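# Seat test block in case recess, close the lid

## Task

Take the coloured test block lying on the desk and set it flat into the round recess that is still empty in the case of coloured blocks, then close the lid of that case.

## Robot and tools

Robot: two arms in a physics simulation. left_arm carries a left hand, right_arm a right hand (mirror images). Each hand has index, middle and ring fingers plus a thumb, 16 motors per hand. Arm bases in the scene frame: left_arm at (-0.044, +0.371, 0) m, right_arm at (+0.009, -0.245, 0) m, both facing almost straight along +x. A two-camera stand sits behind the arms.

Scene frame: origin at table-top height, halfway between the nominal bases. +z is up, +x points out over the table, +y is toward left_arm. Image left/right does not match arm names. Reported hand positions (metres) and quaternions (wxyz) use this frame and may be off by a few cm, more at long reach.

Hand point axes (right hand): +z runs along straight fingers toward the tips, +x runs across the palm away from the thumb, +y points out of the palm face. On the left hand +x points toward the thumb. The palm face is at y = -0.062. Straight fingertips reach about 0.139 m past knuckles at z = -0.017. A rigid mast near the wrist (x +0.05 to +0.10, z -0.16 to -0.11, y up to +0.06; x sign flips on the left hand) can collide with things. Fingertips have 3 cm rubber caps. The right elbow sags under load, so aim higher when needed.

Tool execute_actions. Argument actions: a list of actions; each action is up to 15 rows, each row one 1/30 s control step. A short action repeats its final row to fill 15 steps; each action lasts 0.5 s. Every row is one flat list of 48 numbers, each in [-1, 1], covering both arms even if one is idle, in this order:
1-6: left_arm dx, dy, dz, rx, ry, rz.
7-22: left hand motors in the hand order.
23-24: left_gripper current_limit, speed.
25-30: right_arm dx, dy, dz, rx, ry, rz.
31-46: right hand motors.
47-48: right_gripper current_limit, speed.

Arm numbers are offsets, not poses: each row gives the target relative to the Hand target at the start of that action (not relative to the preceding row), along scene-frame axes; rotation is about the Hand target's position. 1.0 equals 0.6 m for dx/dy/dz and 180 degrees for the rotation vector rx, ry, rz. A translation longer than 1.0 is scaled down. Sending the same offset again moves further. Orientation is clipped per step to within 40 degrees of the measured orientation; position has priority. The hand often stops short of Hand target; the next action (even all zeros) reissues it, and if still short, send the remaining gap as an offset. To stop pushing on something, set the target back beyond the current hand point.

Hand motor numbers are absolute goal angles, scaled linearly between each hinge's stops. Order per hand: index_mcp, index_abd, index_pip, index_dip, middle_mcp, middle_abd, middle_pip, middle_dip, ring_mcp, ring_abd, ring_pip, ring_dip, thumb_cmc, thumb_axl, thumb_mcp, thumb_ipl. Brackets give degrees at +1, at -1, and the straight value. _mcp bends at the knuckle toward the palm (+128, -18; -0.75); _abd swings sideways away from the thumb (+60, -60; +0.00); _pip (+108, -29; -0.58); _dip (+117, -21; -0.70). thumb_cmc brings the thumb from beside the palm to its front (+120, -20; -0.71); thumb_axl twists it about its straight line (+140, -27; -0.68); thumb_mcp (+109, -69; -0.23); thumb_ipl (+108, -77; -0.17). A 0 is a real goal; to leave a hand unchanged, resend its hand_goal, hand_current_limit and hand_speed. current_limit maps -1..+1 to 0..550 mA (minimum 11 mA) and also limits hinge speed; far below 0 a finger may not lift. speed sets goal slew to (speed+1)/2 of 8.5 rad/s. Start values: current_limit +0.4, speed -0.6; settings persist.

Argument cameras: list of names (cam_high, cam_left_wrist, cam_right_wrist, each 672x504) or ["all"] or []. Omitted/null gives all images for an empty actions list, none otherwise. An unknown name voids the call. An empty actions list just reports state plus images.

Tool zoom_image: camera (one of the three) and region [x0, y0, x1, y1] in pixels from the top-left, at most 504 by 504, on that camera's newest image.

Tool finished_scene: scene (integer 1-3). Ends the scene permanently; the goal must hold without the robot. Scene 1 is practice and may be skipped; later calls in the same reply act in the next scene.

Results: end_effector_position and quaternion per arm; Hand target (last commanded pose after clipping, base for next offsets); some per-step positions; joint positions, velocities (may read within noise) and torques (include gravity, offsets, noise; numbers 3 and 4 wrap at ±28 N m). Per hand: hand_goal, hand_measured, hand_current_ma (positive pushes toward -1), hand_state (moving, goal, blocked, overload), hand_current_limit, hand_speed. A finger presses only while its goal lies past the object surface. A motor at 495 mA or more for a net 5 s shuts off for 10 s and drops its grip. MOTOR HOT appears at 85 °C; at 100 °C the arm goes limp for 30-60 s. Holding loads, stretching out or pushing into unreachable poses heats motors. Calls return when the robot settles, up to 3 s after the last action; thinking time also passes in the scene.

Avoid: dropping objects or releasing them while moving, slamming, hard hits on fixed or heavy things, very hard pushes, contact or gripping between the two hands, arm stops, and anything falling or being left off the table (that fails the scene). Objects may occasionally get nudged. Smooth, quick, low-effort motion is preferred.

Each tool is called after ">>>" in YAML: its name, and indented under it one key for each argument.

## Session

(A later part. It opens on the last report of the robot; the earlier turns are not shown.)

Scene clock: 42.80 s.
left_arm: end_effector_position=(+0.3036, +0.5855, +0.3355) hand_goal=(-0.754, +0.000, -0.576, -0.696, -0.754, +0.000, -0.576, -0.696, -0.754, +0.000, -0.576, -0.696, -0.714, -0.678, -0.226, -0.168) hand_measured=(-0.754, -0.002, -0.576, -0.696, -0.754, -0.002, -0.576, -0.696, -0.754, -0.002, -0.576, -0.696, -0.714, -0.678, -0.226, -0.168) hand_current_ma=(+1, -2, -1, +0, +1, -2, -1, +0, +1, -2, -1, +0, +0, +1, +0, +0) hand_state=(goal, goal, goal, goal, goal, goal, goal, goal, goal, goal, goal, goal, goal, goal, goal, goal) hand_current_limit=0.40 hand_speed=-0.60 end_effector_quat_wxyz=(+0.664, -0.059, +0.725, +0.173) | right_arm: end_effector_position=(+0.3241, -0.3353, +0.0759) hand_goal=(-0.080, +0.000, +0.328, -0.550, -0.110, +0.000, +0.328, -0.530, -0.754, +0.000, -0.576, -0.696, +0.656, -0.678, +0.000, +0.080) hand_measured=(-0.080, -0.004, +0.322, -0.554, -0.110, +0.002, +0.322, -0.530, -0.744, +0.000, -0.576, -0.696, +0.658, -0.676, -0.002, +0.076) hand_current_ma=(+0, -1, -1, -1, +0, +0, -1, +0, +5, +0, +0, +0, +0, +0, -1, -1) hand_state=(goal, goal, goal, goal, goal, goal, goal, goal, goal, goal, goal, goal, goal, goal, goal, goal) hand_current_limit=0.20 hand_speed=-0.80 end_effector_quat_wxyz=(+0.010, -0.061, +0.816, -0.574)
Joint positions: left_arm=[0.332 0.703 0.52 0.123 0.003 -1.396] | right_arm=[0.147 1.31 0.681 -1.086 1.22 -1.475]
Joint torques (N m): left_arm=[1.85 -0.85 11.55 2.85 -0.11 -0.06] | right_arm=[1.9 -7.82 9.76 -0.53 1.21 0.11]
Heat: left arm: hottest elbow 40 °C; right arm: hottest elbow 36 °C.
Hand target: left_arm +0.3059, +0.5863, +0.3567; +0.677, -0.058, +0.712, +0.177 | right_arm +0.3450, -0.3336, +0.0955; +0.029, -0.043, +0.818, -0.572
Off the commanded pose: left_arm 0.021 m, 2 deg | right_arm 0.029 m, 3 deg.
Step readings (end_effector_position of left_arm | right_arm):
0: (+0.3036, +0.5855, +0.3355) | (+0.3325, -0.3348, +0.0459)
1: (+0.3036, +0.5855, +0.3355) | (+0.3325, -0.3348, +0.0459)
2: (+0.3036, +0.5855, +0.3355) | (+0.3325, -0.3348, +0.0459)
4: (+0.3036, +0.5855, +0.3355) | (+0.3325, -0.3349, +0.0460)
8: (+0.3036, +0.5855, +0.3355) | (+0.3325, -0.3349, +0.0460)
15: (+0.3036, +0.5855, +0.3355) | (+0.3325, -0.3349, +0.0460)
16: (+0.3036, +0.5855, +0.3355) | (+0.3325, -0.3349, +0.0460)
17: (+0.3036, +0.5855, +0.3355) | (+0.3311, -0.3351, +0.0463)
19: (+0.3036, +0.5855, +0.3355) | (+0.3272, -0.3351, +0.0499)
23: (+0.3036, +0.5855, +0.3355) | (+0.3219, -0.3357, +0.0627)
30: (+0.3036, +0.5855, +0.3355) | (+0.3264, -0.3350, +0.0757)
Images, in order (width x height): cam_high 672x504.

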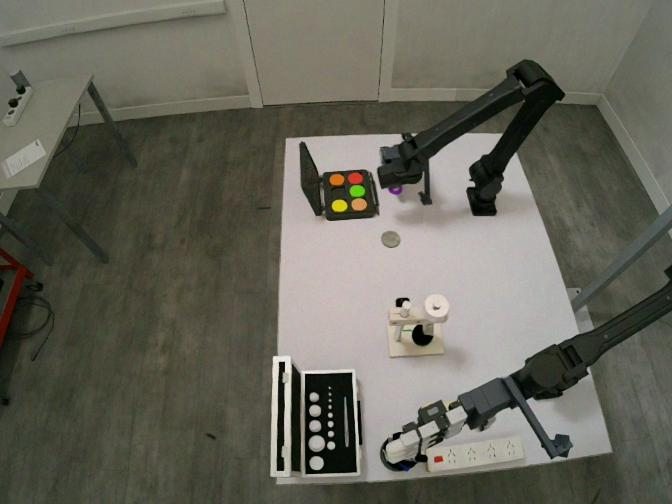

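>>> execute_actions:
  actions: []
  cameras: ["cam_right_wrist","cam_high"]

>>> zoom_image:
  camera: "cam_right_wrist"
  region: [400, 0, 672, 250]

>>> zoom_image:
  camera: "cam_high"
  region: [378, 176, 408, 200]

Scene clock: 45.47 s.
left_arm: end_effector_position=(+0.3036, +0.5855, +0.3355) hand_goal=(-0.754, +0.000, -0.576, -0.696, -0.754, +0.000, -0.576, -0.696, -0.754, +0.000, -0.576, -0.696, -0.714, -0.678, -0.226, -0.168) hand_measured=(-0.754, -0.002, -0.576, -0.696, -0.754, -0.002, -0.576, -0.696, -0.754, -0.002, -0.576, -0.696, -0.714, -0.678, -0.226, -0.168) hand_current_ma=(+1, -2, -1, +0, +1, -2, -1, +0, +1, -2, -1, +0, +0, +1, +0, +0) hand_state=(goal, goal, goal, goal, goal, goal, goal, goal, goal, goal, goal, goal, goal, goal, goal, goal) hand_current_limit=0.40 hand_speed=-0.60 end_effector_quat_wxyz=(+0.664, -0.059, +0.725, +0.173) | right_arm: end_effector_position=(+0.3241, -0.3353, +0.0759) hand_goal=(-0.080, +0.000, +0.328, -0.550, -0.110, +0.000, +0.328, -0.530, -0.754, +0.000, -0.576, -0.696, +0.656, -0.678, +0.000, +0.080) hand_measured=(-0.080, -0.004, +0.322, -0.554, -0.110, +0.002, +0.322, -0.530, -0.744, +0.000, -0.576, -0.696, +0.658, -0.676, -0.002, +0.076) hand_current_ma=(+0, -1, -1, -1, +0, +0, -1, +0, +5, +0, +0, +0, +0, +0, -1, -1) hand_state=(goal, goal, goal, goal, goal, goal, goal, goal, goal, goal, goal, goal, goal, goal, goal, goal) hand_current_limit=0.20 hand_speed=-0.80 end_effector_quat_wxyz=(+0.010, -0.061, +0.816, -0.574)
Joint positions: left_arm=[0.332 0.703 0.52 0.123 0.003 -1.396] | right_arm=[0.147 1.31 0.681 -1.086 1.22 -1.475]
Joint velocities: within noise
Joint torques (N m): left_arm=[1.61 -0.73 11.75 2.81 -0.11 -0.04] | right_arm=[1.26 -7.71 9.51 -0.54 1.22 0.08]
Motor temperatures (°C): left_arm=[34 29 40 33 25 27] | right_arm=[26 29 37 34 29 25]
Heat: left arm: hottest elbow 40 °C; right arm: hottest elbow 37 °C.
Hand target: left_arm +0.3059, +0.5863, +0.3567; +0.677, -0.058, +0.712, +0.177 | right_arm +0.3450, -0.3336, +0.0955; +0.029, -0.043, +0.818, -0.572
Off the commanded pose: left_arm 0.021 m, 2 deg | right_arm 0.029 m, 3 deg.
Images, in order (width x height): cam_high 672x504, cam_right_wrist 672x504.

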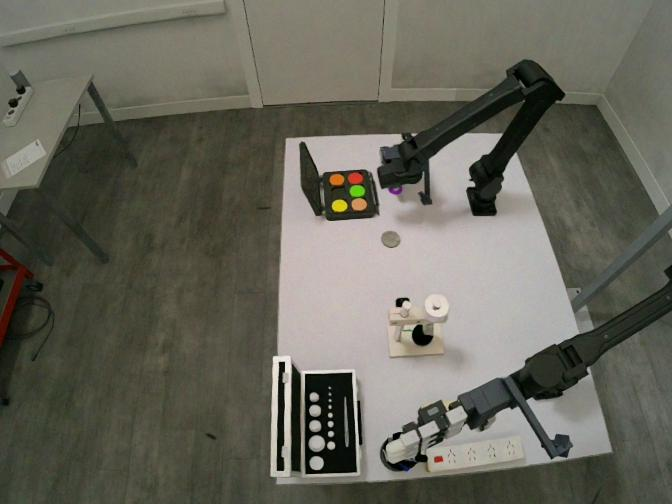

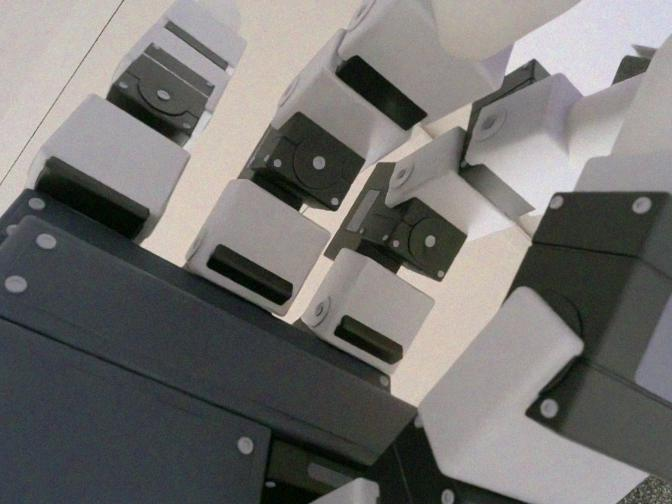

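Scaled by 1.853.

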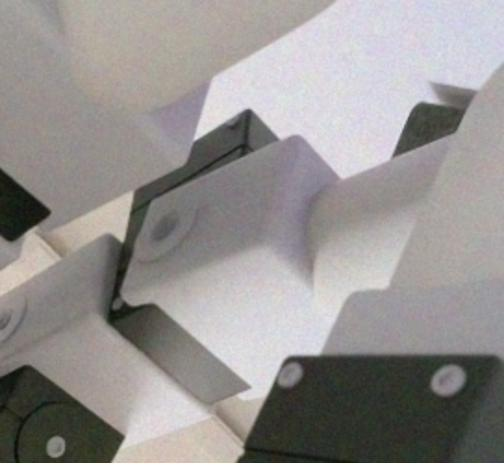

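Scaled by 16.800.

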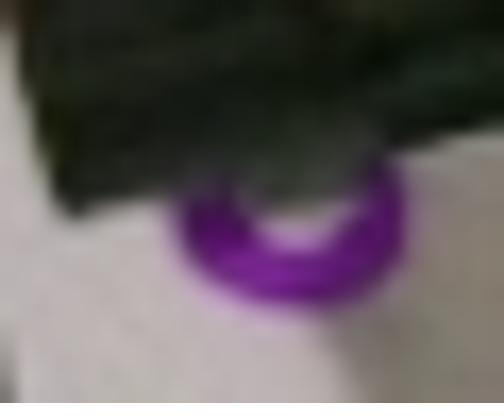

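>>> execute_actions:
  actions:
    - [[0,0,0,0,0,0,-0.754,0,-0.576,-0.696,-0.754,0,-0.576,-0.696,-0.754,0,-0.576,-0.696,-0.714,-0.678,-0.226,-0.168,0.4,-0.6,0,0,0.05,0,0,0,-0.08,0,0.328,-0.55,-0.11,0,0.328,-0.53,-0.754,0,-0.576,-0.696,0.657,-0.678,0.0,0.08,0.2,-0.8]]
  cameras: ["cam_high"]

>>> zoom_image:
  camera: "cam_high"
  region: [368, 170, 418, 210]

Scene clock: 46.73 s.
left_arm: end_effector_position=(+0.3036, +0.5855, +0.3355) hand_goal=(-0.754, +0.000, -0.576, -0.696, -0.754, +0.000, -0.576, -0.696, -0.754, +0.000, -0.576, -0.696, -0.714, -0.678, -0.226, -0.168) hand_measured=(-0.754, -0.002, -0.576, -0.696, -0.754, -0.002, -0.576, -0.696, -0.754, -0.002, -0.576, -0.696, -0.714, -0.678, -0.226, -0.168) hand_current_ma=(+1, -2, -1, +0, +1, -2, -1, +0, +1, -2, -1, +0, +0, +1, +0, +0) hand_state=(goal, goal, goal, goal, goal, goal, goal, goal, goal, goal, goal, goal, goal, goal, goal, goal) hand_current_limit=0.40 hand_speed=-0.60 end_effector_quat_wxyz=(+0.664, -0.059, +0.725, +0.173) | right_arm: end_effector_position=(+0.3245, -0.3351, +0.1041) hand_goal=(-0.080, +0.000, +0.328, -0.550, -0.110, +0.000, +0.328, -0.530, -0.754, +0.000, -0.576, -0.696, +0.656, -0.678, +0.000, +0.080) hand_measured=(-0.080, -0.004, +0.322, -0.554, -0.110, +0.002, +0.322, -0.530, -0.744, +0.000, -0.576, -0.696, +0.658, -0.676, -0.002, +0.076) hand_current_ma=(+0, -1, -1, -1, +0, +0, -1, +0, +5, +0, +0, +0, +0, +0, -1, -1) hand_state=(goal, goal, goal, goal, goal, goal, goal, goal, goal, goal, goal, goal, goal, goal, goal, goal) hand_current_limit=0.20 hand_speed=-0.80 end_effector_quat_wxyz=(+0.008, -0.063, +0.816, -0.574)
Joint positions: left_arm=[0.332 0.703 0.52 0.123 0.003 -1.396] | right_arm=[0.147 1.261 0.727 -1.185 1.219 -1.477]
Joint torques (N m): left_arm=[1.9 -0.85 11.58 2.77 -0.1 -0.06] | right_arm=[1.49 -6.89 10.21 -0.7 1.24 0.12]
Heat: left arm: hottest elbow 40 °C; right arm: hottest elbow 37 °C.
Hand target: left_arm +0.3059, +0.5863, +0.3567; +0.677, -0.058, +0.712, +0.177 | right_arm +0.3450, -0.3336, +0.1255; +0.029, -0.043, +0.818, -0.572
Off the commanded pose: left_arm 0.021 m, 2 deg | right_arm 0.030 m, 3 deg.
Step readings (end_effector_position of left_arm | right_arm):
0: (+0.3036, +0.5855, +0.3355) | (+0.3241, -0.3353, +0.0759)
1: (+0.3036, +0.5855, +0.3355) | (+0.3241, -0.3353, +0.0760)
2: (+0.3036, +0.5855, +0.3355) | (+0.3235, -0.3353, +0.0765)
4: (+0.3036, +0.5855, +0.3355) | (+0.3217, -0.3355, +0.0802)
8: (+0.3036, +0.5855, +0.3355) | (+0.3238, -0.3352, +0.0945)
15: (+0.3036, +0.5855, +0.3355) | (+0.3260, -0.3348, +0.1041)
Images, in order (width x height): cam_high 672x504.

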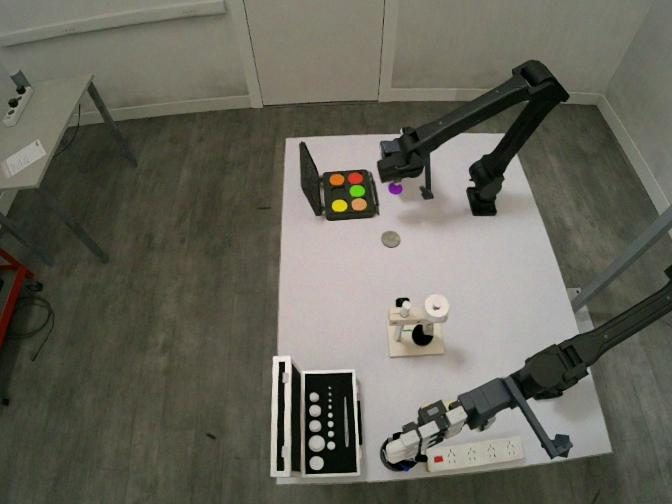

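Scaled by 10.080.

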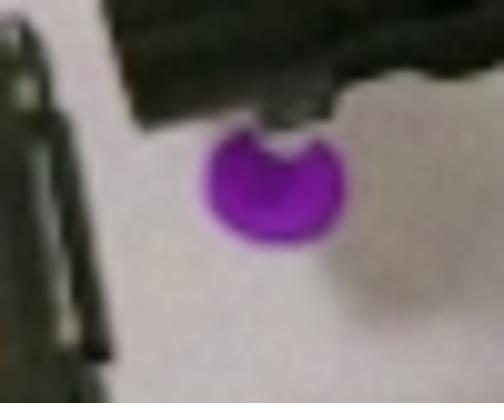

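>>> execute_actions:
  actions:
    - [[0,0,0,0,0,0,-0.754,0,-0.576,-0.696,-0.754,0,-0.576,-0.696,-0.754,0,-0.576,-0.696,-0.714,-0.678,-0.226,-0.168,0.4,-0.6,-0.0417,-0.0332,-0.03,0,0,0,-0.342,0,0.08,-0.087,-0.342,0,0.08,-0.087,-0.754,0,-0.576,-0.696,0.657,-0.678,-0.226,0.0,0.4,-0.4]]
    - [[0,0,0,0,0,0,-0.754,0,-0.576,-0.696,-0.754,0,-0.576,-0.696,-0.754,0,-0.576,-0.696,-0.714,-0.678,-0.226,-0.168,0.4,-0.6,0,0,-0.08,0,0,0,-0.342,0,0.08,-0.087,-0.342,0,0.08,-0.087,-0.754,0,-0.576,-0.696,0.657,-0.678,-0.226,0.0,0.4,-0.4]]
    - [[0,0,0,0,0,0,-0.754,0,-0.576,-0.696,-0.754,0,-0.576,-0.696,-0.754,0,-0.576,-0.696,-0.714,-0.678,-0.226,-0.168,0.4,-0.6,0,0,-0.0375,0,0,0,-0.342,0,0.08,-0.087,-0.342,0,0.08,-0.087,-0.754,0,-0.576,-0.696,0.657,-0.678,-0.226,0.0,0.4,-0.6]]
  cameras: ["cam_high"]

>>> zoom_image:
  camera: "cam_high"
  region: [368, 170, 418, 210]

Scene clock: 49.57 s.
left_arm: end_effector_position=(+0.3036, +0.5855, +0.3355) hand_goal=(-0.754, +0.000, -0.576, -0.696, -0.754, +0.000, -0.576, -0.696, -0.754, +0.000, -0.576, -0.696, -0.714, -0.678, -0.226, -0.168) hand_measured=(-0.754, -0.002, -0.576, -0.696, -0.754, -0.002, -0.576, -0.696, -0.754, -0.002, -0.576, -0.696, -0.714, -0.678, -0.226, -0.168) hand_current_ma=(+1, -2, -1, +0, +1, -2, -1, +0, +1, -2, -1, +0, +0, +1, +0, +0) hand_state=(goal, goal, goal, goal, goal, goal, goal, goal, goal, goal, goal, goal, goal, goal, goal, goal) hand_current_limit=0.40 hand_speed=-0.60 end_effector_quat_wxyz=(+0.664, -0.059, +0.725, +0.173) | right_arm: end_effector_position=(+0.3229, -0.3520, +0.0454) hand_goal=(-0.342, +0.000, +0.080, -0.088, -0.342, +0.000, +0.080, -0.088, -0.754, +0.000, -0.576, -0.696, +0.656, -0.678, -0.226, +0.000) hand_measured=(-0.332, +0.010, +0.094, -0.078, -0.330, +0.002, +0.082, -0.090, -0.744, +0.000, -0.576, -0.696, +0.656, -0.676, -0.222, +0.002) hand_current_ma=(+4, +4, +7, +5, +7, +0, +0, +0, +5, +0, +0, +0, +0, +0, +1, +1) hand_state=(goal, goal, goal, goal, goal, goal, goal, goal, goal, goal, goal, goal, goal, goal, goal, goal) hand_current_limit=0.40 hand_speed=-0.60 end_effector_quat_wxyz=(+0.034, -0.043, +0.817, -0.575)
Joint positions: left_arm=[0.332 0.703 0.52 0.123 0.003 -1.396] | right_arm=[0.091 1.307 0.572 -0.772 1.226 -1.631]
Joint torques (N m): left_arm=[1.9 -0.97 11.67 2.74 -0.1 -0.07] | right_arm=[0.91 -5.66 4.89 1.24 1.1 0.06]
Heat: left arm: hottest elbow 40 °C; right arm: hottest elbow 37 °C.
Hand target: left_arm +0.3059, +0.5863, +0.3567; +0.677, -0.058, +0.712, +0.177 | right_arm +0.3201, -0.3535, +0.0371; +0.030, -0.043, +0.818, -0.572
Off the commanded pose: left_arm 0.021 m, 2 deg | right_arm 0.009 m, 1 deg.
Step readings (end_effector_position of left_arm | right_arm):
0: (+0.3036, +0.5855, +0.3355) | (+0.3245, -0.3351, +0.1041)
1: (+0.3036, +0.5855, +0.3355) | (+0.3245, -0.3351, +0.1041)
2: (+0.3036, +0.5855, +0.3355) | (+0.3251, -0.3353, +0.1042)
4: (+0.3036, +0.5855, +0.3355) | (+0.3280, -0.3384, +0.1056)
8: (+0.3036, +0.5855, +0.3355) | (+0.3275, -0.3480, +0.1089)
15: (+0.3036, +0.5855, +0.3355) | (+0.3223, -0.3514, +0.1059)
16: (+0.3036, +0.5855, +0.3355) | (+0.3225, -0.3513, +0.1055)
17: (+0.3036, +0.5855, +0.3355) | (+0.3234, -0.3512, +0.1042)
19: (+0.3036, +0.5855, +0.3355) | (+0.3236, -0.3512, +0.0972)
23: (+0.3036, +0.5855, +0.3355) | (+0.3171, -0.3515, +0.0752)
30: (+0.3036, +0.5855, +0.3355) | (+0.3204, -0.3510, +0.0640)
31: (+0.3036, +0.5855, +0.3355) | (+0.3211, -0.3511, +0.0640)
32: (+0.3036, +0.5855, +0.3355) | (+0.3222, -0.3510, +0.0635)
34: (+0.3036, +0.5855, +0.3355) | (+0.3244, -0.3508, +0.0601)
38: (+0.3036, +0.5855, +0.3355) | (+0.3216, -0.3510, +0.0475)
45: (+0.3036, +0.5855, +0.3355) | (+0.3228, -0.3519, +0.0454)
Images, in order (width x height): cam_high 672x504.

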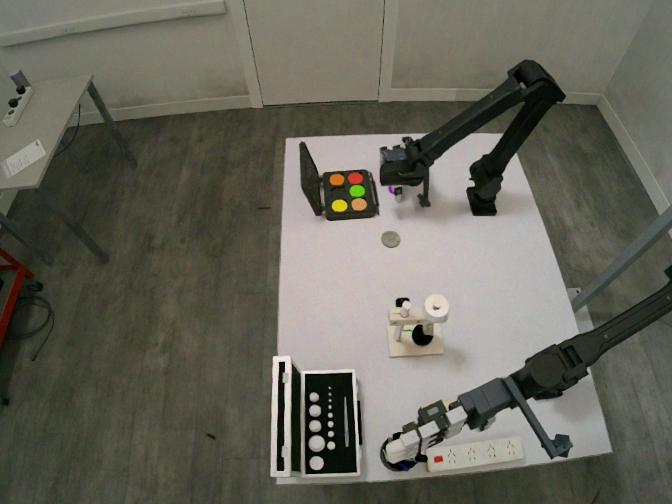

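Scaled by 10.080.

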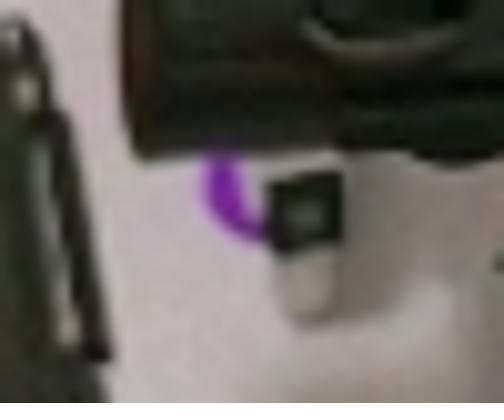

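>>> execute_actions:
  actions:
    - [[0,0,0,0,0,0,-0.754,0,-0.576,-0.696,-0.754,0,-0.576,-0.696,-0.754,0,-0.576,-0.696,-0.714,-0.678,-0.226,-0.168,0.4,-0.6,0,0,0.075,-0.0129,-0.0098,0,-0.342,0,0.08,-0.087,-0.342,0,0.08,-0.087,-0.754,0,-0.576,-0.696,0.657,-0.678,-0.226,0.0,0.4,-0.4]]
    - [[0,0,0,0,0,0,-0.754,0,-0.576,-0.696,-0.754,0,-0.576,-0.696,-0.754,0,-0.576,-0.696,-0.714,-0.678,-0.226,-0.168,0.4,-0.6,0,0,-0.055,0,0,0,-0.342,0,0.08,-0.087,-0.342,0,0.08,-0.087,-0.754,0,-0.576,-0.696,0.657,-0.678,-0.226,0.0,0.4,-0.6]]
    - [[0,0,0,0,0,0,-0.754,0,-0.576,-0.696,-0.754,0,-0.576,-0.696,-0.754,0,-0.576,-0.696,-0.714,-0.678,-0.226,-0.168,0.4,-0.6,0,0,-0.0217,0,0,0,-0.342,0,0.08,-0.087,-0.342,0,0.08,-0.087,-0.754,0,-0.576,-0.696,0.657,-0.678,-0.226,0.0,0.4,-0.6]]
  cameras: ["cam_high"]

>>> zoom_image:
  camera: "cam_high"
  region: [368, 170, 418, 210]

Scene clock: 52.40 s.
left_arm: end_effector_position=(+0.3036, +0.5855, +0.3355) hand_goal=(-0.754, +0.000, -0.576, -0.696, -0.754, +0.000, -0.576, -0.696, -0.754, +0.000, -0.576, -0.696, -0.714, -0.678, -0.226, -0.168) hand_measured=(-0.754, -0.002, -0.576, -0.696, -0.754, -0.002, -0.576, -0.696, -0.754, -0.002, -0.576, -0.696, -0.714, -0.678, -0.226, -0.168) hand_current_ma=(+1, -2, -1, +0, +1, -2, -1, +0, +1, -2, -1, +0, +0, +1, +0, +0) hand_state=(goal, goal, goal, goal, goal, goal, goal, goal, goal, goal, goal, goal, goal, goal, goal, goal) hand_current_limit=0.40 hand_speed=-0.60 end_effector_quat_wxyz=(+0.664, -0.059, +0.725, +0.173) | right_arm: end_effector_position=(+0.3236, -0.3551, +0.0456) hand_goal=(-0.342, +0.000, +0.080, -0.088, -0.342, +0.000, +0.080, -0.088, -0.754, +0.000, -0.576, -0.696, +0.656, -0.678, -0.226, +0.000) hand_measured=(-0.332, +0.002, +0.082, -0.086, -0.330, +0.002, +0.082, -0.090, -0.744, +0.000, -0.576, -0.696, +0.674, -0.676, -0.228, +0.002) hand_current_ma=(+5, +0, +0, +0, +7, +0, +0, +0, +5, +0, +0, +0, +13, +0, +0, +0) hand_state=(goal, goal, goal, goal, goal, goal, goal, goal, goal, goal, goal, goal, goal, goal, goal, goal) hand_current_limit=0.40 hand_speed=-0.60 end_effector_quat_wxyz=(+0.046, -0.027, +0.805, -0.590)
Joint positions: left_arm=[0.332 0.703 0.52 0.123 0.003 -1.396] | right_arm=[0.1 1.319 0.56 -0.768 1.267 -1.573]
Joint torques (N m): left_arm=[1.85 -0.97 11.63 2.86 -0.09 -0.03] | right_arm=[2.78 -4.19 4.62 1.01 1.22 0.1]
Heat: left arm: hottest elbow 41 °C; right arm: hottest elbow 37 °C.
Hand target: left_arm +0.3059, +0.5863, +0.3567; +0.677, -0.058, +0.712, +0.177 | right_arm +0.3199, -0.3535, +0.0359; +0.041, -0.035, +0.806, -0.589
Off the commanded pose: left_arm 0.021 m, 2 deg | right_arm 0.010 m, 1 deg.
Step readings (end_effector_position of left_arm | right_arm):
0: (+0.3036, +0.5855, +0.3355) | (+0.3229, -0.3520, +0.0454)
1: (+0.3036, +0.5855, +0.3355) | (+0.3229, -0.3521, +0.0454)
2: (+0.3036, +0.5855, +0.3355) | (+0.3225, -0.3525, +0.0458)
4: (+0.3036, +0.5855, +0.3355) | (+0.3182, -0.3545, +0.0486)
8: (+0.3036, +0.5855, +0.3355) | (+0.3112, -0.3572, +0.0605)
15: (+0.3036, +0.5855, +0.3355) | (+0.3057, -0.3574, +0.0670)
16: (+0.3036, +0.5855, +0.3355) | (+0.3056, -0.3573, +0.0670)
17: (+0.3036, +0.5855, +0.3355) | (+0.3060, -0.3572, +0.0671)
19: (+0.3036, +0.5855, +0.3355) | (+0.3095, -0.3566, +0.0659)
23: (+0.3036, +0.5855, +0.3355) | (+0.3158, -0.3552, +0.0581)
30: (+0.3036, +0.5855, +0.3355) | (+0.3198, -0.3547, +0.0538)
31: (+0.3036, +0.5855, +0.3355) | (+0.3202, -0.3547, +0.0538)
32: (+0.3036, +0.5855, +0.3355) | (+0.3206, -0.3546, +0.0535)
34: (+0.3036, +0.5855, +0.3355) | (+0.3219, -0.3546, +0.0514)
38: (+0.3036, +0.5855, +0.3355) | (+0.3211, -0.3553, +0.0453)
45: (+0.3036, +0.5855, +0.3355) | (+0.3234, -0.3552, +0.0457)
Images, in order (width x height): cam_high 672x504.

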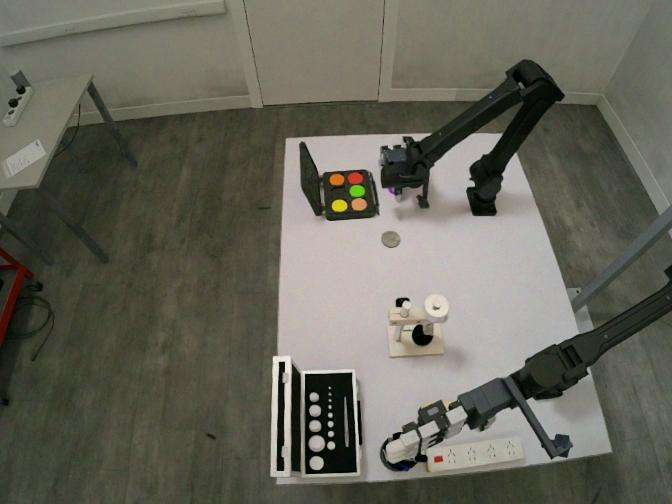

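Scaled by 10.080.

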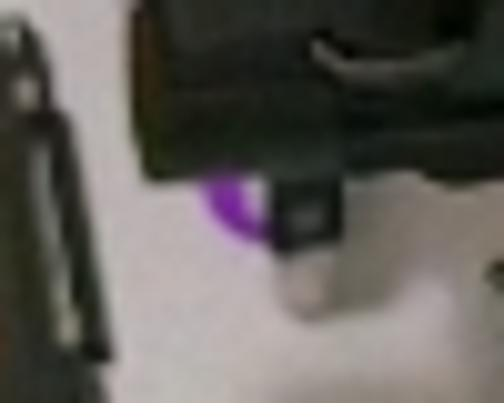

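>>> execute_actions:
  actions:
    - [[0,0,0,0,0,0,-0.754,0,-0.576,-0.696,-0.754,0,-0.576,-0.696,-0.754,0,-0.576,-0.696,-0.714,-0.678,-0.226,-0.168,0.4,-0.6,0,0,0.07,0.0069,0.0007,0,-0.342,0,0.08,-0.087,-0.342,0,0.08,-0.087,-0.754,0,-0.576,-0.696,0.657,-0.678,-0.226,0.0,0.4,-0.4]]
    - [[0,0,0,0,0,0,-0.754,0,-0.576,-0.696,-0.754,0,-0.576,-0.696,-0.754,0,-0.576,-0.696,-0.714,-0.678,-0.226,-0.168,0.4,-0.6,0,0,-0.05,0,0,0,-0.342,0,0.08,-0.087,-0.342,0,0.08,-0.087,-0.754,0,-0.576,-0.696,0.657,-0.678,-0.226,0.0,0.4,-0.6]]
    - [[0,0,0,0,0,0,-0.754,0,-0.576,-0.696,-0.754,0,-0.576,-0.696,-0.754,0,-0.576,-0.696,-0.714,-0.678,-0.226,-0.168,0.4,-0.6,0,0,-0.02,0,0,0,-0.342,0,0.08,-0.087,-0.342,0,0.08,-0.087,-0.754,0,-0.576,-0.696,0.657,-0.678,-0.226,0.0,0.4,-0.6]]
    - [[0,0,0,0,0,0,-0.754,0,-0.576,-0.696,-0.754,0,-0.576,-0.696,-0.754,0,-0.576,-0.696,-0.714,-0.678,-0.226,-0.168,0.4,-0.6,0,0,0,0,0,0,-0.274,0,0.299,-0.377,-0.274,0,0.299,-0.377,-0.754,0,-0.576,-0.696,0.657,-0.678,-0.226,0.0,0.2,-0.6]]
    - [[0,0,0,0,0,0,-0.754,0,-0.576,-0.696,-0.754,0,-0.576,-0.696,-0.754,0,-0.576,-0.696,-0.714,-0.678,-0.226,-0.168,0.4,-0.6,0,0,0,0,0,0,-0.205,0,0.328,-0.435,-0.205,0,0.328,-0.435,-0.754,0,-0.576,-0.696,0.657,-0.678,-0.18,0.0,0.2,-0.7]]
    - [[0,0,0,0,0,0,-0.754,0,-0.576,-0.696,-0.754,0,-0.576,-0.696,-0.754,0,-0.576,-0.696,-0.714,-0.678,-0.226,-0.168,0.4,-0.6,0,0,0,0,0,0,-0.18,0,0.328,-0.46,-0.18,0,0.328,-0.46,-0.754,0,-0.576,-0.696,0.657,-0.678,-0.1,0.03,0.2,-0.8]]
  cameras: ["cam_high"]

>>> zoom_image:
  camera: "cam_high"
  region: [368, 170, 418, 210]

Scene clock: 56.37 s.
left_arm: end_effector_position=(+0.3036, +0.5855, +0.3355) hand_goal=(-0.754, +0.000, -0.576, -0.696, -0.754, +0.000, -0.576, -0.696, -0.754, +0.000, -0.576, -0.696, -0.714, -0.678, -0.226, -0.168) hand_measured=(-0.754, -0.002, -0.576, -0.696, -0.754, -0.002, -0.576, -0.696, -0.754, -0.002, -0.576, -0.696, -0.714, -0.678, -0.226, -0.168) hand_current_ma=(+1, -2, -1, +0, +1, -2, -1, +0, +1, -2, -1, +0, +0, +1, +0, +0) hand_state=(goal, goal, goal, goal, goal, goal, goal, goal, goal, goal, goal, goal, goal, goal, goal, goal) hand_current_limit=0.40 hand_speed=-0.60 end_effector_quat_wxyz=(+0.664, -0.059, +0.725, +0.173) | right_arm: end_effector_position=(+0.3239, -0.3536, +0.0453) hand_goal=(-0.180, +0.000, +0.328, -0.460, -0.180, +0.000, +0.328, -0.460, -0.754, +0.000, -0.576, -0.696, +0.656, -0.678, -0.100, +0.030) hand_measured=(-0.180, +0.002, +0.324, -0.458, -0.232, +0.004, +0.326, -0.452, -0.744, +0.000, -0.576, -0.696, +0.660, -0.676, -0.178, +0.002) hand_current_ma=(+0, +0, -1, +0, -79, +1, +0, +3, +5, +0, +0, +0, +1, +0, -210, -38) hand_state=(goal, goal, goal, goal, blocked, goal, goal, goal, goal, goal, goal, goal, goal, goal, blocked, blocked) hand_current_limit=0.20 hand_speed=-0.80 end_effector_quat_wxyz=(+0.047, -0.032, +0.809, -0.585)
Joint positions: left_arm=[0.332 0.703 0.52 0.123 0.003 -1.396] | right_arm=[0.098 1.309 0.557 -0.749 1.253 -1.605]
Joint torques (N m): left_arm=[1.67 -1.03 11.59 2.84 -0.11 -0.06] | right_arm=[2.43 -4.48 4.82 0.84 0.84 0.07]
Heat: left arm: hottest elbow 41 °C; right arm: hottest elbow 37 °C.
Hand target: left_arm +0.3059, +0.5863, +0.3567; +0.677, -0.058, +0.712, +0.177 | right_arm +0.3200, -0.3535, +0.0360; +0.041, -0.035, +0.812, -0.581
Off the commanded pose: left_arm 0.021 m, 2 deg | right_arm 0.010 m, 1 deg.
Step readings (end_effector_position of left_arm | right_arm):
0: (+0.3036, +0.5855, +0.3355) | (+0.3237, -0.3551, +0.0456)
1: (+0.3036, +0.5855, +0.3355) | (+0.3237, -0.3551, +0.0456)
2: (+0.3036, +0.5855, +0.3355) | (+0.3231, -0.3550, +0.0456)
4: (+0.3036, +0.5855, +0.3355) | (+0.3192, -0.3537, +0.0465)
8: (+0.3036, +0.5855, +0.3355) | (+0.3124, -0.3535, +0.0570)
15: (+0.3036, +0.5855, +0.3355) | (+0.3066, -0.3537, +0.0624)
16: (+0.3036, +0.5855, +0.3355) | (+0.3062, -0.3537, +0.0623)
17: (+0.3036, +0.5855, +0.3355) | (+0.3063, -0.3537, +0.0622)
19: (+0.3036, +0.5855, +0.3355) | (+0.3090, -0.3534, +0.0611)
23: (+0.3036, +0.5855, +0.3355) | (+0.3140, -0.3530, +0.0541)
30: (+0.3036, +0.5855, +0.3355) | (+0.3176, -0.3525, +0.0505)
31: (+0.3036, +0.5855, +0.3355) | (+0.3179, -0.3525, +0.0506)
32: (+0.3036, +0.5855, +0.3355) | (+0.3187, -0.3524, +0.0505)
34: (+0.3036, +0.5855, +0.3355) | (+0.3209, -0.3522, +0.0492)
38: (+0.3036, +0.5855, +0.3355) | (+0.3224, -0.3525, +0.0451)
45: (+0.3036, +0.5855, +0.3355) | (+0.3226, -0.3528, +0.0448)
46: (+0.3036, +0.5855, +0.3355) | (+0.3226, -0.3529, +0.0448)
47: (+0.3036, +0.5855, +0.3355) | (+0.3228, -0.3530, +0.0451)
49: (+0.3036, +0.5855, +0.3355) | (+0.3235, -0.3529, +0.0448)
53: (+0.3036, +0.5855, +0.3355) | (+0.3239, -0.3526, +0.0443)
60: (+0.3036, +0.5855, +0.3355) | (+0.3239, -0.3527, +0.0444)
61: (+0.3036, +0.5855, +0.3355) | (+0.3239, -0.3527, +0.0444)
62: (+0.3036, +0.5855, +0.3355) | (+0.3239, -0.3529, +0.0446)
64: (+0.3036, +0.5855, +0.3355) | (+0.3239, -0.3531, +0.0448)
68: (+0.3036, +0.5855, +0.3355) | (+0.3239, -0.3532, +0.0449)
75: (+0.3036, +0.5855, +0.3355) | (+0.3239, -0.3532, +0.0449)
76: (+0.3036, +0.5855, +0.3355) | (+0.3239, -0.3532, +0.0449)
77: (+0.3036, +0.5855, +0.3355) | (+0.3239, -0.3534, +0.0451)
79: (+0.3036, +0.5855, +0.3355) | (+0.3239, -0.3536, +0.0453)
83: (+0.3036, +0.5855, +0.3355) | (+0.3239, -0.3536, +0.0453)
90: (+0.3036, +0.5855, +0.3355) | (+0.3239, -0.3536, +0.0453)
Images, in order (width x height): cam_high 672x504.

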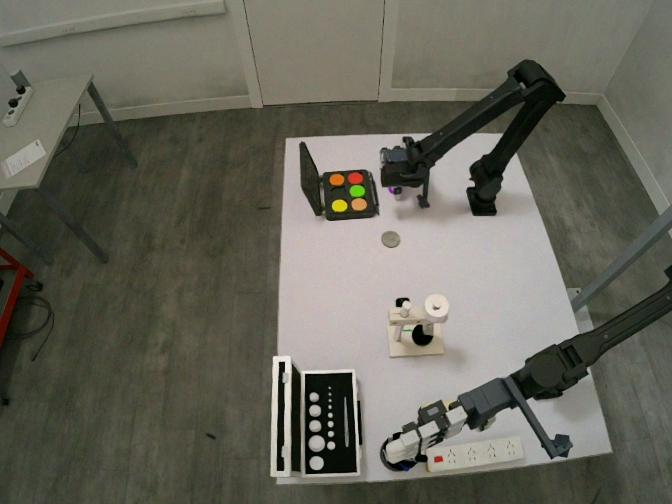

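Scaled by 10.080.

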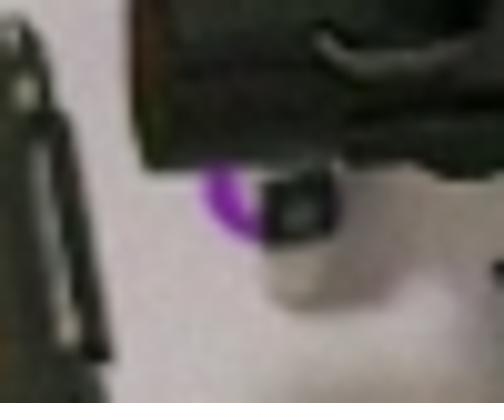

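>>> execute_actions:
  actions: []
  cameras: ["cam_right_wrist"]

>>> zoom_image:
  camera: "cam_high"
  region: [384, 176, 408, 204]

Scene clock: 58.00 s.
left_arm: end_effector_position=(+0.3036, +0.5855, +0.3355) hand_goal=(-0.754, +0.000, -0.576, -0.696, -0.754, +0.000, -0.576, -0.696, -0.754, +0.000, -0.576, -0.696, -0.714, -0.678, -0.226, -0.168) hand_measured=(-0.754, -0.002, -0.576, -0.696, -0.754, -0.002, -0.576, -0.696, -0.754, -0.002, -0.576, -0.696, -0.714, -0.678, -0.226, -0.168) hand_current_ma=(+1, -2, -1, +0, +1, -2, -1, +0, +1, -2, -1, +0, +0, +1, +0, +0) hand_state=(goal, goal, goal, goal, goal, goal, goal, goal, goal, goal, goal, goal, goal, goal, goal, goal) hand_current_limit=0.40 hand_speed=-0.60 end_effector_quat_wxyz=(+0.664, -0.059, +0.725, +0.173) | right_arm: end_effector_position=(+0.3239, -0.3536, +0.0453) hand_goal=(-0.180, +0.000, +0.328, -0.460, -0.180, +0.000, +0.328, -0.460, -0.754, +0.000, -0.576, -0.696, +0.656, -0.678, -0.100, +0.030) hand_measured=(-0.180, +0.002, +0.324, -0.458, -0.232, +0.004, +0.326, -0.452, -0.744, +0.000, -0.576, -0.696, +0.660, -0.676, -0.178, +0.002) hand_current_ma=(+0, +0, -1, +0, -79, +1, +0, +3, +5, +0, +0, +0, +1, +0, -210, -38) hand_state=(goal, goal, goal, goal, blocked, goal, goal, goal, goal, goal, goal, goal, goal, goal, blocked, blocked) hand_current_limit=0.20 hand_speed=-0.80 end_effector_quat_wxyz=(+0.047, -0.032, +0.809, -0.585)
Joint positions: left_arm=[0.332 0.703 0.52 0.123 0.003 -1.396] | right_arm=[0.098 1.309 0.557 -0.749 1.253 -1.605]
Joint velocities: within noise
Joint torques (N m): left_arm=[1.67 -0.97 11.6 2.76 -0.11 -0.07] | right_arm=[2.02 -4.72 4.77 0.87 0.85 0.11]
Motor temperatures (°C): left_arm=[34 29 41 33 25 27] | right_arm=[26 29 36 34 29 25]
Heat: left arm: hottest elbow 41 °C; right arm: hottest elbow 36 °C.
Hand target: left_arm +0.3059, +0.5863, +0.3567; +0.677, -0.058, +0.712, +0.177 | right_arm +0.3200, -0.3535, +0.0360; +0.041, -0.035, +0.812, -0.581
Off the commanded pose: left_arm 0.021 m, 2 deg | right_arm 0.010 m, 1 deg.
Images, in order (width x height): cam_right_wrist 672x504.

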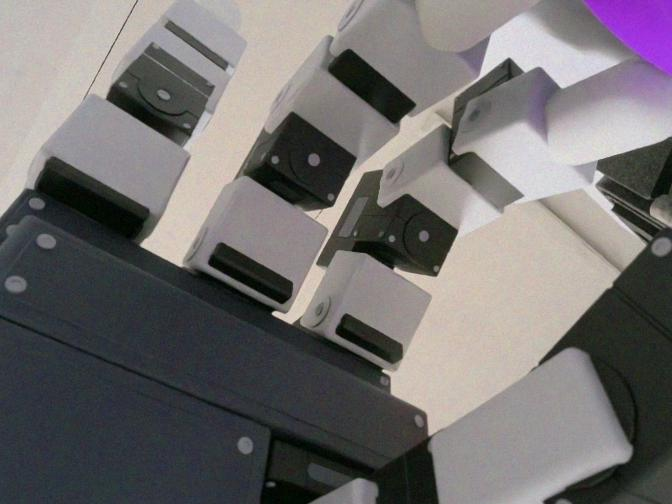

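This scene's latest camera images include none from cam_high. They are from: cam_right_wrist. cam_high's image comes with the result of a call that names it in "cameras".

>>> execute_actions:
  actions:
    - [[0,0,0,0,0,0,-0.754,0,-0.576,-0.696,-0.754,0,-0.576,-0.696,-0.754,0,-0.576,-0.696,-0.714,-0.678,-0.226,-0.168,0.4,-0.6,0,0,0,0,0,0,-0.13,0,0.328,-0.51,-0.18,0,0.328,-0.46,-0.754,0,-0.576,-0.696,0.657,-0.678,-0.1,0.03,0.2,-0.8]]
    - [[0,0,0,0,0,0,-0.754,0,-0.576,-0.696,-0.754,0,-0.576,-0.696,-0.754,0,-0.576,-0.696,-0.714,-0.678,-0.226,-0.168,0.4,-0.6,0,0,0,0,0,0,-0.08,0,0.328,-0.55,-0.15,0,0.328,-0.50,-0.754,0,-0.576,-0.696,0.657,-0.678,-0.05,0.05,0.2,-0.8]]
  cameras: ["cam_high","cam_right_wrist"]

>>> zoom_image:
  camera: "cam_high"
  region: [384, 176, 408, 204]

Scene clock: 59.70 s.
left_arm: end_effector_position=(+0.3036, +0.5855, +0.3355) hand_goal=(-0.754, +0.000, -0.576, -0.696, -0.754, +0.000, -0.576, -0.696, -0.754, +0.000, -0.576, -0.696, -0.714, -0.678, -0.226, -0.168) hand_measured=(-0.754, -0.002, -0.576, -0.696, -0.754, -0.002, -0.576, -0.696, -0.754, -0.002, -0.576, -0.696, -0.714, -0.678, -0.226, -0.168) hand_current_ma=(+1, -2, -1, +0, +1, -2, -1, +0, +1, -2, -1, +0, +0, +1, +0, +0) hand_state=(goal, goal, goal, goal, goal, goal, goal, goal, goal, goal, goal, goal, goal, goal, goal, goal) hand_current_limit=0.40 hand_speed=-0.60 end_effector_quat_wxyz=(+0.664, -0.059, +0.725, +0.173) | right_arm: end_effector_position=(+0.3239, -0.3542, +0.0459) hand_goal=(-0.080, +0.000, +0.328, -0.550, -0.150, +0.000, +0.328, -0.500, -0.754, +0.000, -0.576, -0.696, +0.656, -0.678, -0.050, +0.050) hand_measured=(-0.082, +0.002, +0.324, -0.548, -0.218, +0.006, +0.328, -0.490, -0.744, +0.000, -0.576, -0.696, +0.662, -0.676, -0.138, +0.006) hand_current_ma=(-1, +0, -1, +0, -119, +2, +0, +5, +5, +0, +0, +0, +2, +0, -260, -85) hand_state=(goal, goal, goal, goal, blocked, goal, goal, goal, goal, goal, goal, goal, goal, goal, blocked, blocked) hand_current_limit=0.20 hand_speed=-0.80 end_effector_quat_wxyz=(+0.047, -0.032, +0.808, -0.586)
Joint positions: left_arm=[0.332 0.703 0.52 0.123 0.003 -1.396] | right_arm=[0.098 1.309 0.557 -0.749 1.257 -1.605]
Joint torques (N m): left_arm=[1.85 -0.85 11.64 2.77 -0.11 -0.07] | right_arm=[2.02 -4.78 4.55 1.01 0.72 0.1]
Heat: left arm: hottest elbow 41 °C; right arm: hottest elbow 36 °C.
Hand target: left_arm +0.3059, +0.5863, +0.3567; +0.677, -0.058, +0.712, +0.177 | right_arm +0.3200, -0.3535, +0.0360; +0.041, -0.035, +0.812, -0.581
Off the commanded pose: left_arm 0.021 m, 2 deg | right_arm 0.011 m, 1 deg.
Step readings (end_effector_position of left_arm | right_arm):
0: (+0.3036, +0.5855, +0.3355) | (+0.3239, -0.3536, +0.0453)
1: (+0.3036, +0.5855, +0.3355) | (+0.3239, -0.3536, +0.0453)
2: (+0.3036, +0.5855, +0.3355) | (+0.3239, -0.3536, +0.0453)
4: (+0.3036, +0.5855, +0.3355) | (+0.3239, -0.3536, +0.0453)
8: (+0.3036, +0.5855, +0.3355) | (+0.3239, -0.3536, +0.0453)
15: (+0.3036, +0.5855, +0.3355) | (+0.3239, -0.3536, +0.0453)
16: (+0.3036, +0.5855, +0.3355) | (+0.3239, -0.3536, +0.0453)
17: (+0.3036, +0.5855, +0.3355) | (+0.3239, -0.3537, +0.0454)
19: (+0.3036, +0.5855, +0.3355) | (+0.3239, -0.3542, +0.0459)
23: (+0.3036, +0.5855, +0.3355) | (+0.3239, -0.3542, +0.0459)
30: (+0.3036, +0.5855, +0.3355) | (+0.3239, -0.3542, +0.0459)
Images, in order (width x height): cam_high 672x504, cam_right_wrist 672x504.

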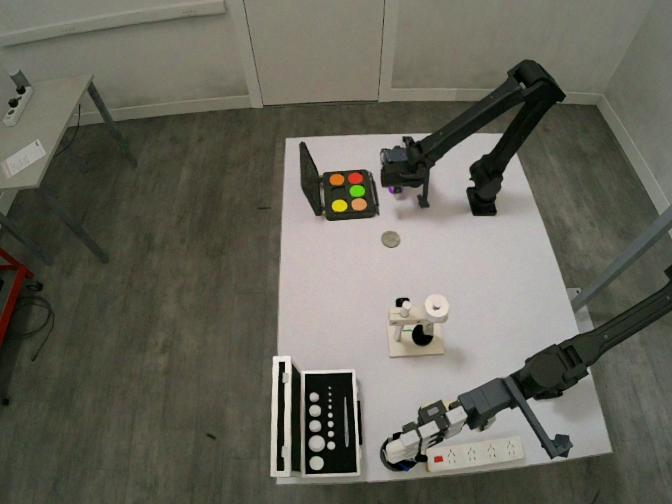

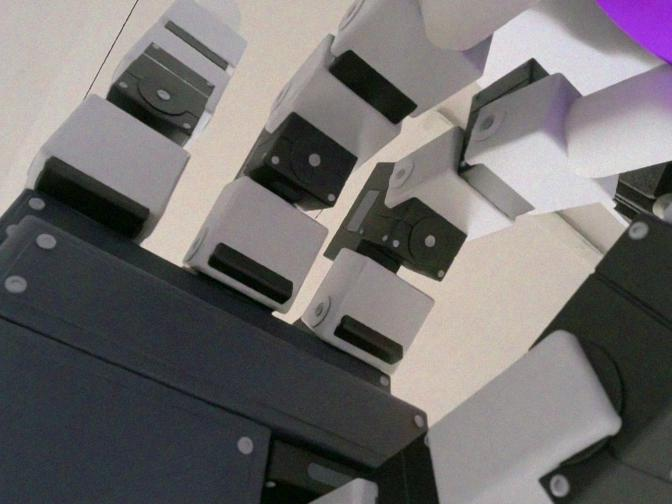

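Scaled by 18.000.

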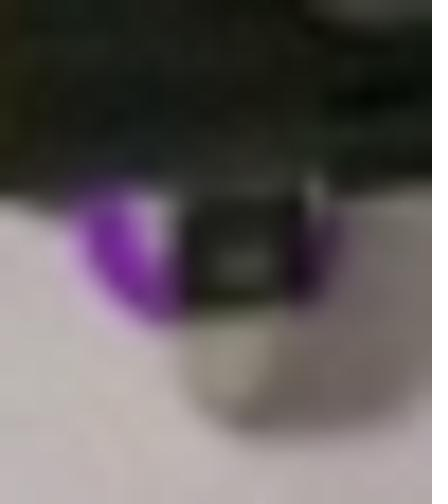

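>>> execute_actions:
  actions: []
  cameras: ["cam_left_wrist"]

Scene clock: 60.57 s.
left_arm: end_effector_position=(+0.3036, +0.5855, +0.3355) hand_goal=(-0.754, +0.000, -0.576, -0.696, -0.754, +0.000, -0.576, -0.696, -0.754, +0.000, -0.576, -0.696, -0.714, -0.678, -0.226, -0.168) hand_measured=(-0.754, -0.002, -0.576, -0.696, -0.754, -0.002, -0.576, -0.696, -0.754, -0.002, -0.576, -0.696, -0.714, -0.678, -0.226, -0.168) hand_current_ma=(+1, -2, -1, +0, +1, -2, -1, +0, +1, -2, -1, +0, +0, +1, +0, +0) hand_state=(goal, goal, goal, goal, goal, goal, goal, goal, goal, goal, goal, goal, goal, goal, goal, goal) hand_current_limit=0.40 hand_speed=-0.60 end_effector_quat_wxyz=(+0.664, -0.059, +0.725, +0.173) | right_arm: end_effector_position=(+0.3239, -0.3542, +0.0459) hand_goal=(-0.080, +0.000, +0.328, -0.550, -0.150, +0.000, +0.328, -0.500, -0.754, +0.000, -0.576, -0.696, +0.656, -0.678, -0.050, +0.050) hand_measured=(-0.082, +0.002, +0.324, -0.548, -0.218, +0.006, +0.328, -0.490, -0.744, +0.000, -0.576, -0.696, +0.662, -0.676, -0.138, +0.006) hand_current_ma=(-1, +0, -1, +0, -119, +2, +0, +5, +5, +0, +0, +0, +2, +0, -260, -85) hand_state=(goal, goal, goal, goal, blocked, goal, goal, goal, goal, goal, goal, goal, goal, goal, blocked, blocked) hand_current_limit=0.20 hand_speed=-0.80 end_effector_quat_wxyz=(+0.047, -0.032, +0.808, -0.586)
Joint positions: left_arm=[0.332 0.703 0.52 0.123 0.003 -1.396] | right_arm=[0.098 1.309 0.557 -0.749 1.257 -1.605]
Joint velocities: within noise
Joint torques (N m): left_arm=[2.02 -0.91 11.64 2.73 -0.11 -0.04] | right_arm=[2.55 -3.96 4.83 0.87 0.64 0.11]
Motor temperatures (°C): left_arm=[34 29 41 33 25 27] | right_arm=[26 29 36 34 29 25]
Heat: left arm: hottest elbow 41 °C; right arm: hottest elbow 36 °C.
Hand target: left_arm +0.3059, +0.5863, +0.3567; +0.677, -0.058, +0.712, +0.177 | right_arm +0.3200, -0.3535, +0.0360; +0.041, -0.035, +0.812, -0.581
Off the commanded pose: left_arm 0.021 m, 2 deg | right_arm 0.011 m, 1 deg.
Images, in order (width x height): cam_left_wrist 672x504.

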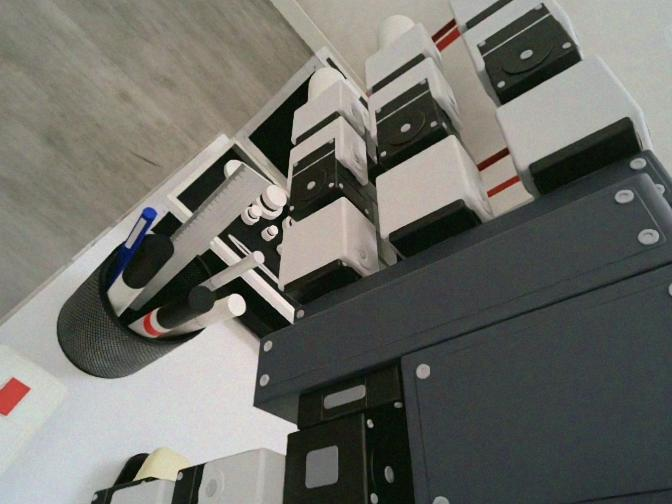

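>>> execute_actions:
  actions:
    - [[0,0,0,0,0,0,-0.754,0,-0.576,-0.696,-0.754,0,-0.576,-0.696,-0.754,0,-0.576,-0.696,-0.714,-0.678,-0.226,-0.168,0.4,-0.6,0,0,0,0,0,0,-0.342,0,0.08,-0.087,-0.342,0,0.08,-0.087,-0.754,0,-0.576,-0.696,0.657,-0.678,-0.226,0.0,0.4,-0.3]]
    - [[0,0,0,0,0,0,-0.754,0,-0.576,-0.696,-0.754,0,-0.576,-0.696,-0.754,0,-0.576,-0.696,-0.714,-0.678,-0.226,-0.168,0.4,-0.6,0,0,0.1,-0.0006,0.0055,0,-0.342,0,0.08,-0.087,-0.342,0,0.08,-0.087,-0.754,0,-0.576,-0.696,0.657,-0.678,-0.226,0.0,0.4,-0.4]]
    - [[0,0,0,0,0,0,-0.754,0,-0.576,-0.696,-0.754,0,-0.576,-0.696,-0.754,0,-0.576,-0.696,-0.714,-0.678,-0.226,-0.168,0.4,-0.6,0,0,0.05,0,0,0,-0.342,0,0.08,-0.087,-0.342,0,0.08,-0.087,-0.754,0,-0.576,-0.696,0.657,-0.678,-0.226,0.0,0.4,-0.4]]
  cameras: ["cam_high","cam_right_wrist"]

>>> zoom_image:
  camera: "cam_high"
  region: [368, 170, 418, 210]

Scene clock: 65.27 s.
left_arm: end_effector_position=(+0.3036, +0.5855, +0.3355) hand_goal=(-0.754, +0.000, -0.576, -0.696, -0.754, +0.000, -0.576, -0.696, -0.754, +0.000, -0.576, -0.696, -0.714, -0.678, -0.226, -0.168) hand_measured=(-0.754, -0.002, -0.576, -0.696, -0.754, -0.002, -0.576, -0.696, -0.754, -0.002, -0.576, -0.696, -0.714, -0.678, -0.226, -0.168) hand_current_ma=(+1, -2, -1, +0, +1, -2, -1, +0, +1, -2, -1, +0, +0, +1, +0, +0) hand_state=(goal, goal, goal, goal, goal, goal, goal, goal, goal, goal, goal, goal, goal, goal, goal, goal) hand_current_limit=0.40 hand_speed=-0.60 end_effector_quat_wxyz=(+0.664, -0.059, +0.725, +0.173) | right_arm: end_effector_position=(+0.2982, -0.3554, +0.1032) hand_goal=(-0.342, +0.000, +0.080, -0.088, -0.342, +0.000, +0.080, -0.088, -0.754, +0.000, -0.576, -0.696, +0.656, -0.678, -0.226, +0.000) hand_measured=(-0.330, +0.002, +0.082, -0.086, -0.328, +0.002, +0.082, -0.086, -0.744, +0.000, -0.576, -0.696, +0.656, -0.676, -0.222, +0.002) hand_current_ma=(+7, +0, +0, +0, +9, +0, +0, +0, +5, +0, +0, +0, +0, +0, +1, +1) hand_state=(goal, goal, goal, goal, goal, goal, goal, goal, goal, goal, goal, goal, goal, goal, goal, goal) hand_current_limit=0.40 hand_speed=-0.40 end_effector_quat_wxyz=(+0.010, -0.060, +0.812, -0.581)
Joint positions: left_arm=[0.332 0.703 0.52 0.123 0.003 -1.396] | right_arm=[0.094 1.147 0.63 -1.056 1.24 -1.624]
Joint torques (N m): left_arm=[1.9 -0.85 11.7 2.74 -0.1 -0.06] | right_arm=[1.38 -5.95 10.74 -0.24 1.39 0.16]
Heat: left arm: hottest elbow 42 °C; right arm: hottest elbow 37 °C.
Hand target: left_arm +0.3059, +0.5863, +0.3567; +0.677, -0.058, +0.712, +0.177 | right_arm +0.3200, -0.3535, +0.1261; +0.034, -0.040, +0.812, -0.581
Off the commanded pose: left_arm 0.021 m, 2 deg | right_arm 0.032 m, 3 deg.
Step readings (end_effector_position of left_arm | right_arm):
0: (+0.3036, +0.5855, +0.3355) | (+0.3239, -0.3542, +0.0459)
1: (+0.3036, +0.5855, +0.3355) | (+0.3239, -0.3542, +0.0459)
2: (+0.3036, +0.5855, +0.3355) | (+0.3239, -0.3542, +0.0459)
4: (+0.3036, +0.5855, +0.3355) | (+0.3240, -0.3541, +0.0458)
8: (+0.3036, +0.5855, +0.3355) | (+0.3244, -0.3523, +0.0446)
15: (+0.3036, +0.5855, +0.3355) | (+0.3244, -0.3523, +0.0446)
16: (+0.3036, +0.5855, +0.3355) | (+0.3244, -0.3523, +0.0446)
17: (+0.3036, +0.5855, +0.3355) | (+0.3233, -0.3523, +0.0447)
19: (+0.3036, +0.5855, +0.3355) | (+0.3165, -0.3527, +0.0474)
23: (+0.3036, +0.5855, +0.3355) | (+0.3043, -0.3548, +0.0625)
30: (+0.3036, +0.5855, +0.3355) | (+0.2992, -0.3554, +0.0741)
31: (+0.3036, +0.5855, +0.3355) | (+0.2988, -0.3554, +0.0745)
32: (+0.3036, +0.5855, +0.3355) | (+0.2978, -0.3555, +0.0751)
34: (+0.3036, +0.5855, +0.3355) | (+0.2958, -0.3555, +0.0791)
38: (+0.3036, +0.5855, +0.3355) | (+0.2983, -0.3553, +0.0937)
45: (+0.3036, +0.5855, +0.3355) | (+0.2998, -0.3552, +0.1032)
Images, in order (width x height): cam_high 672x504, cam_right_wrist 672x504.

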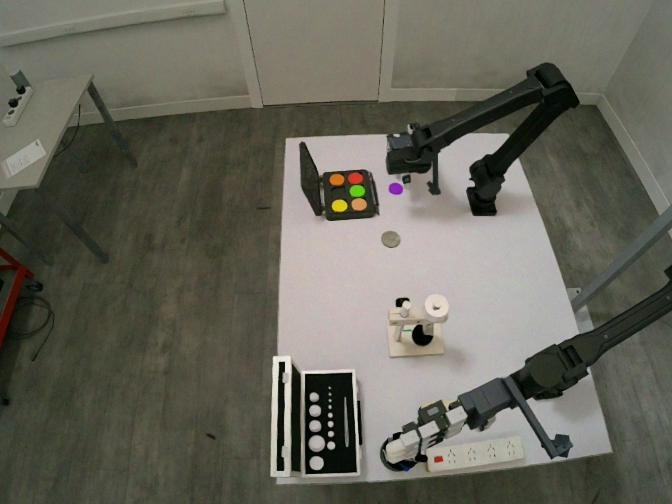

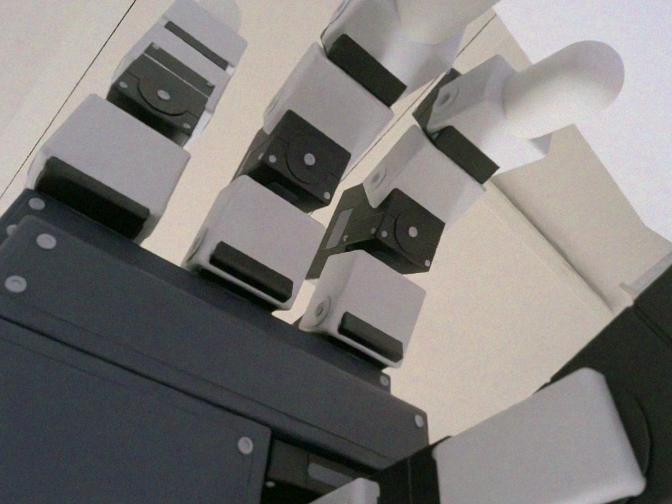

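Scaled by 10.080.

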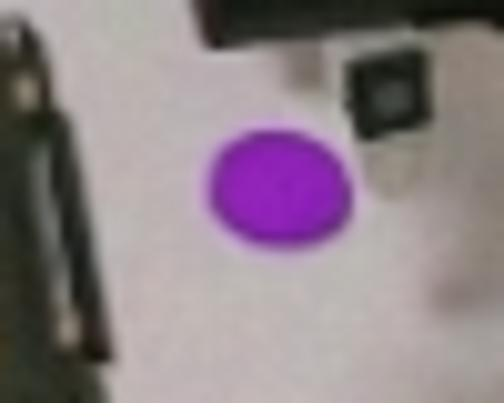

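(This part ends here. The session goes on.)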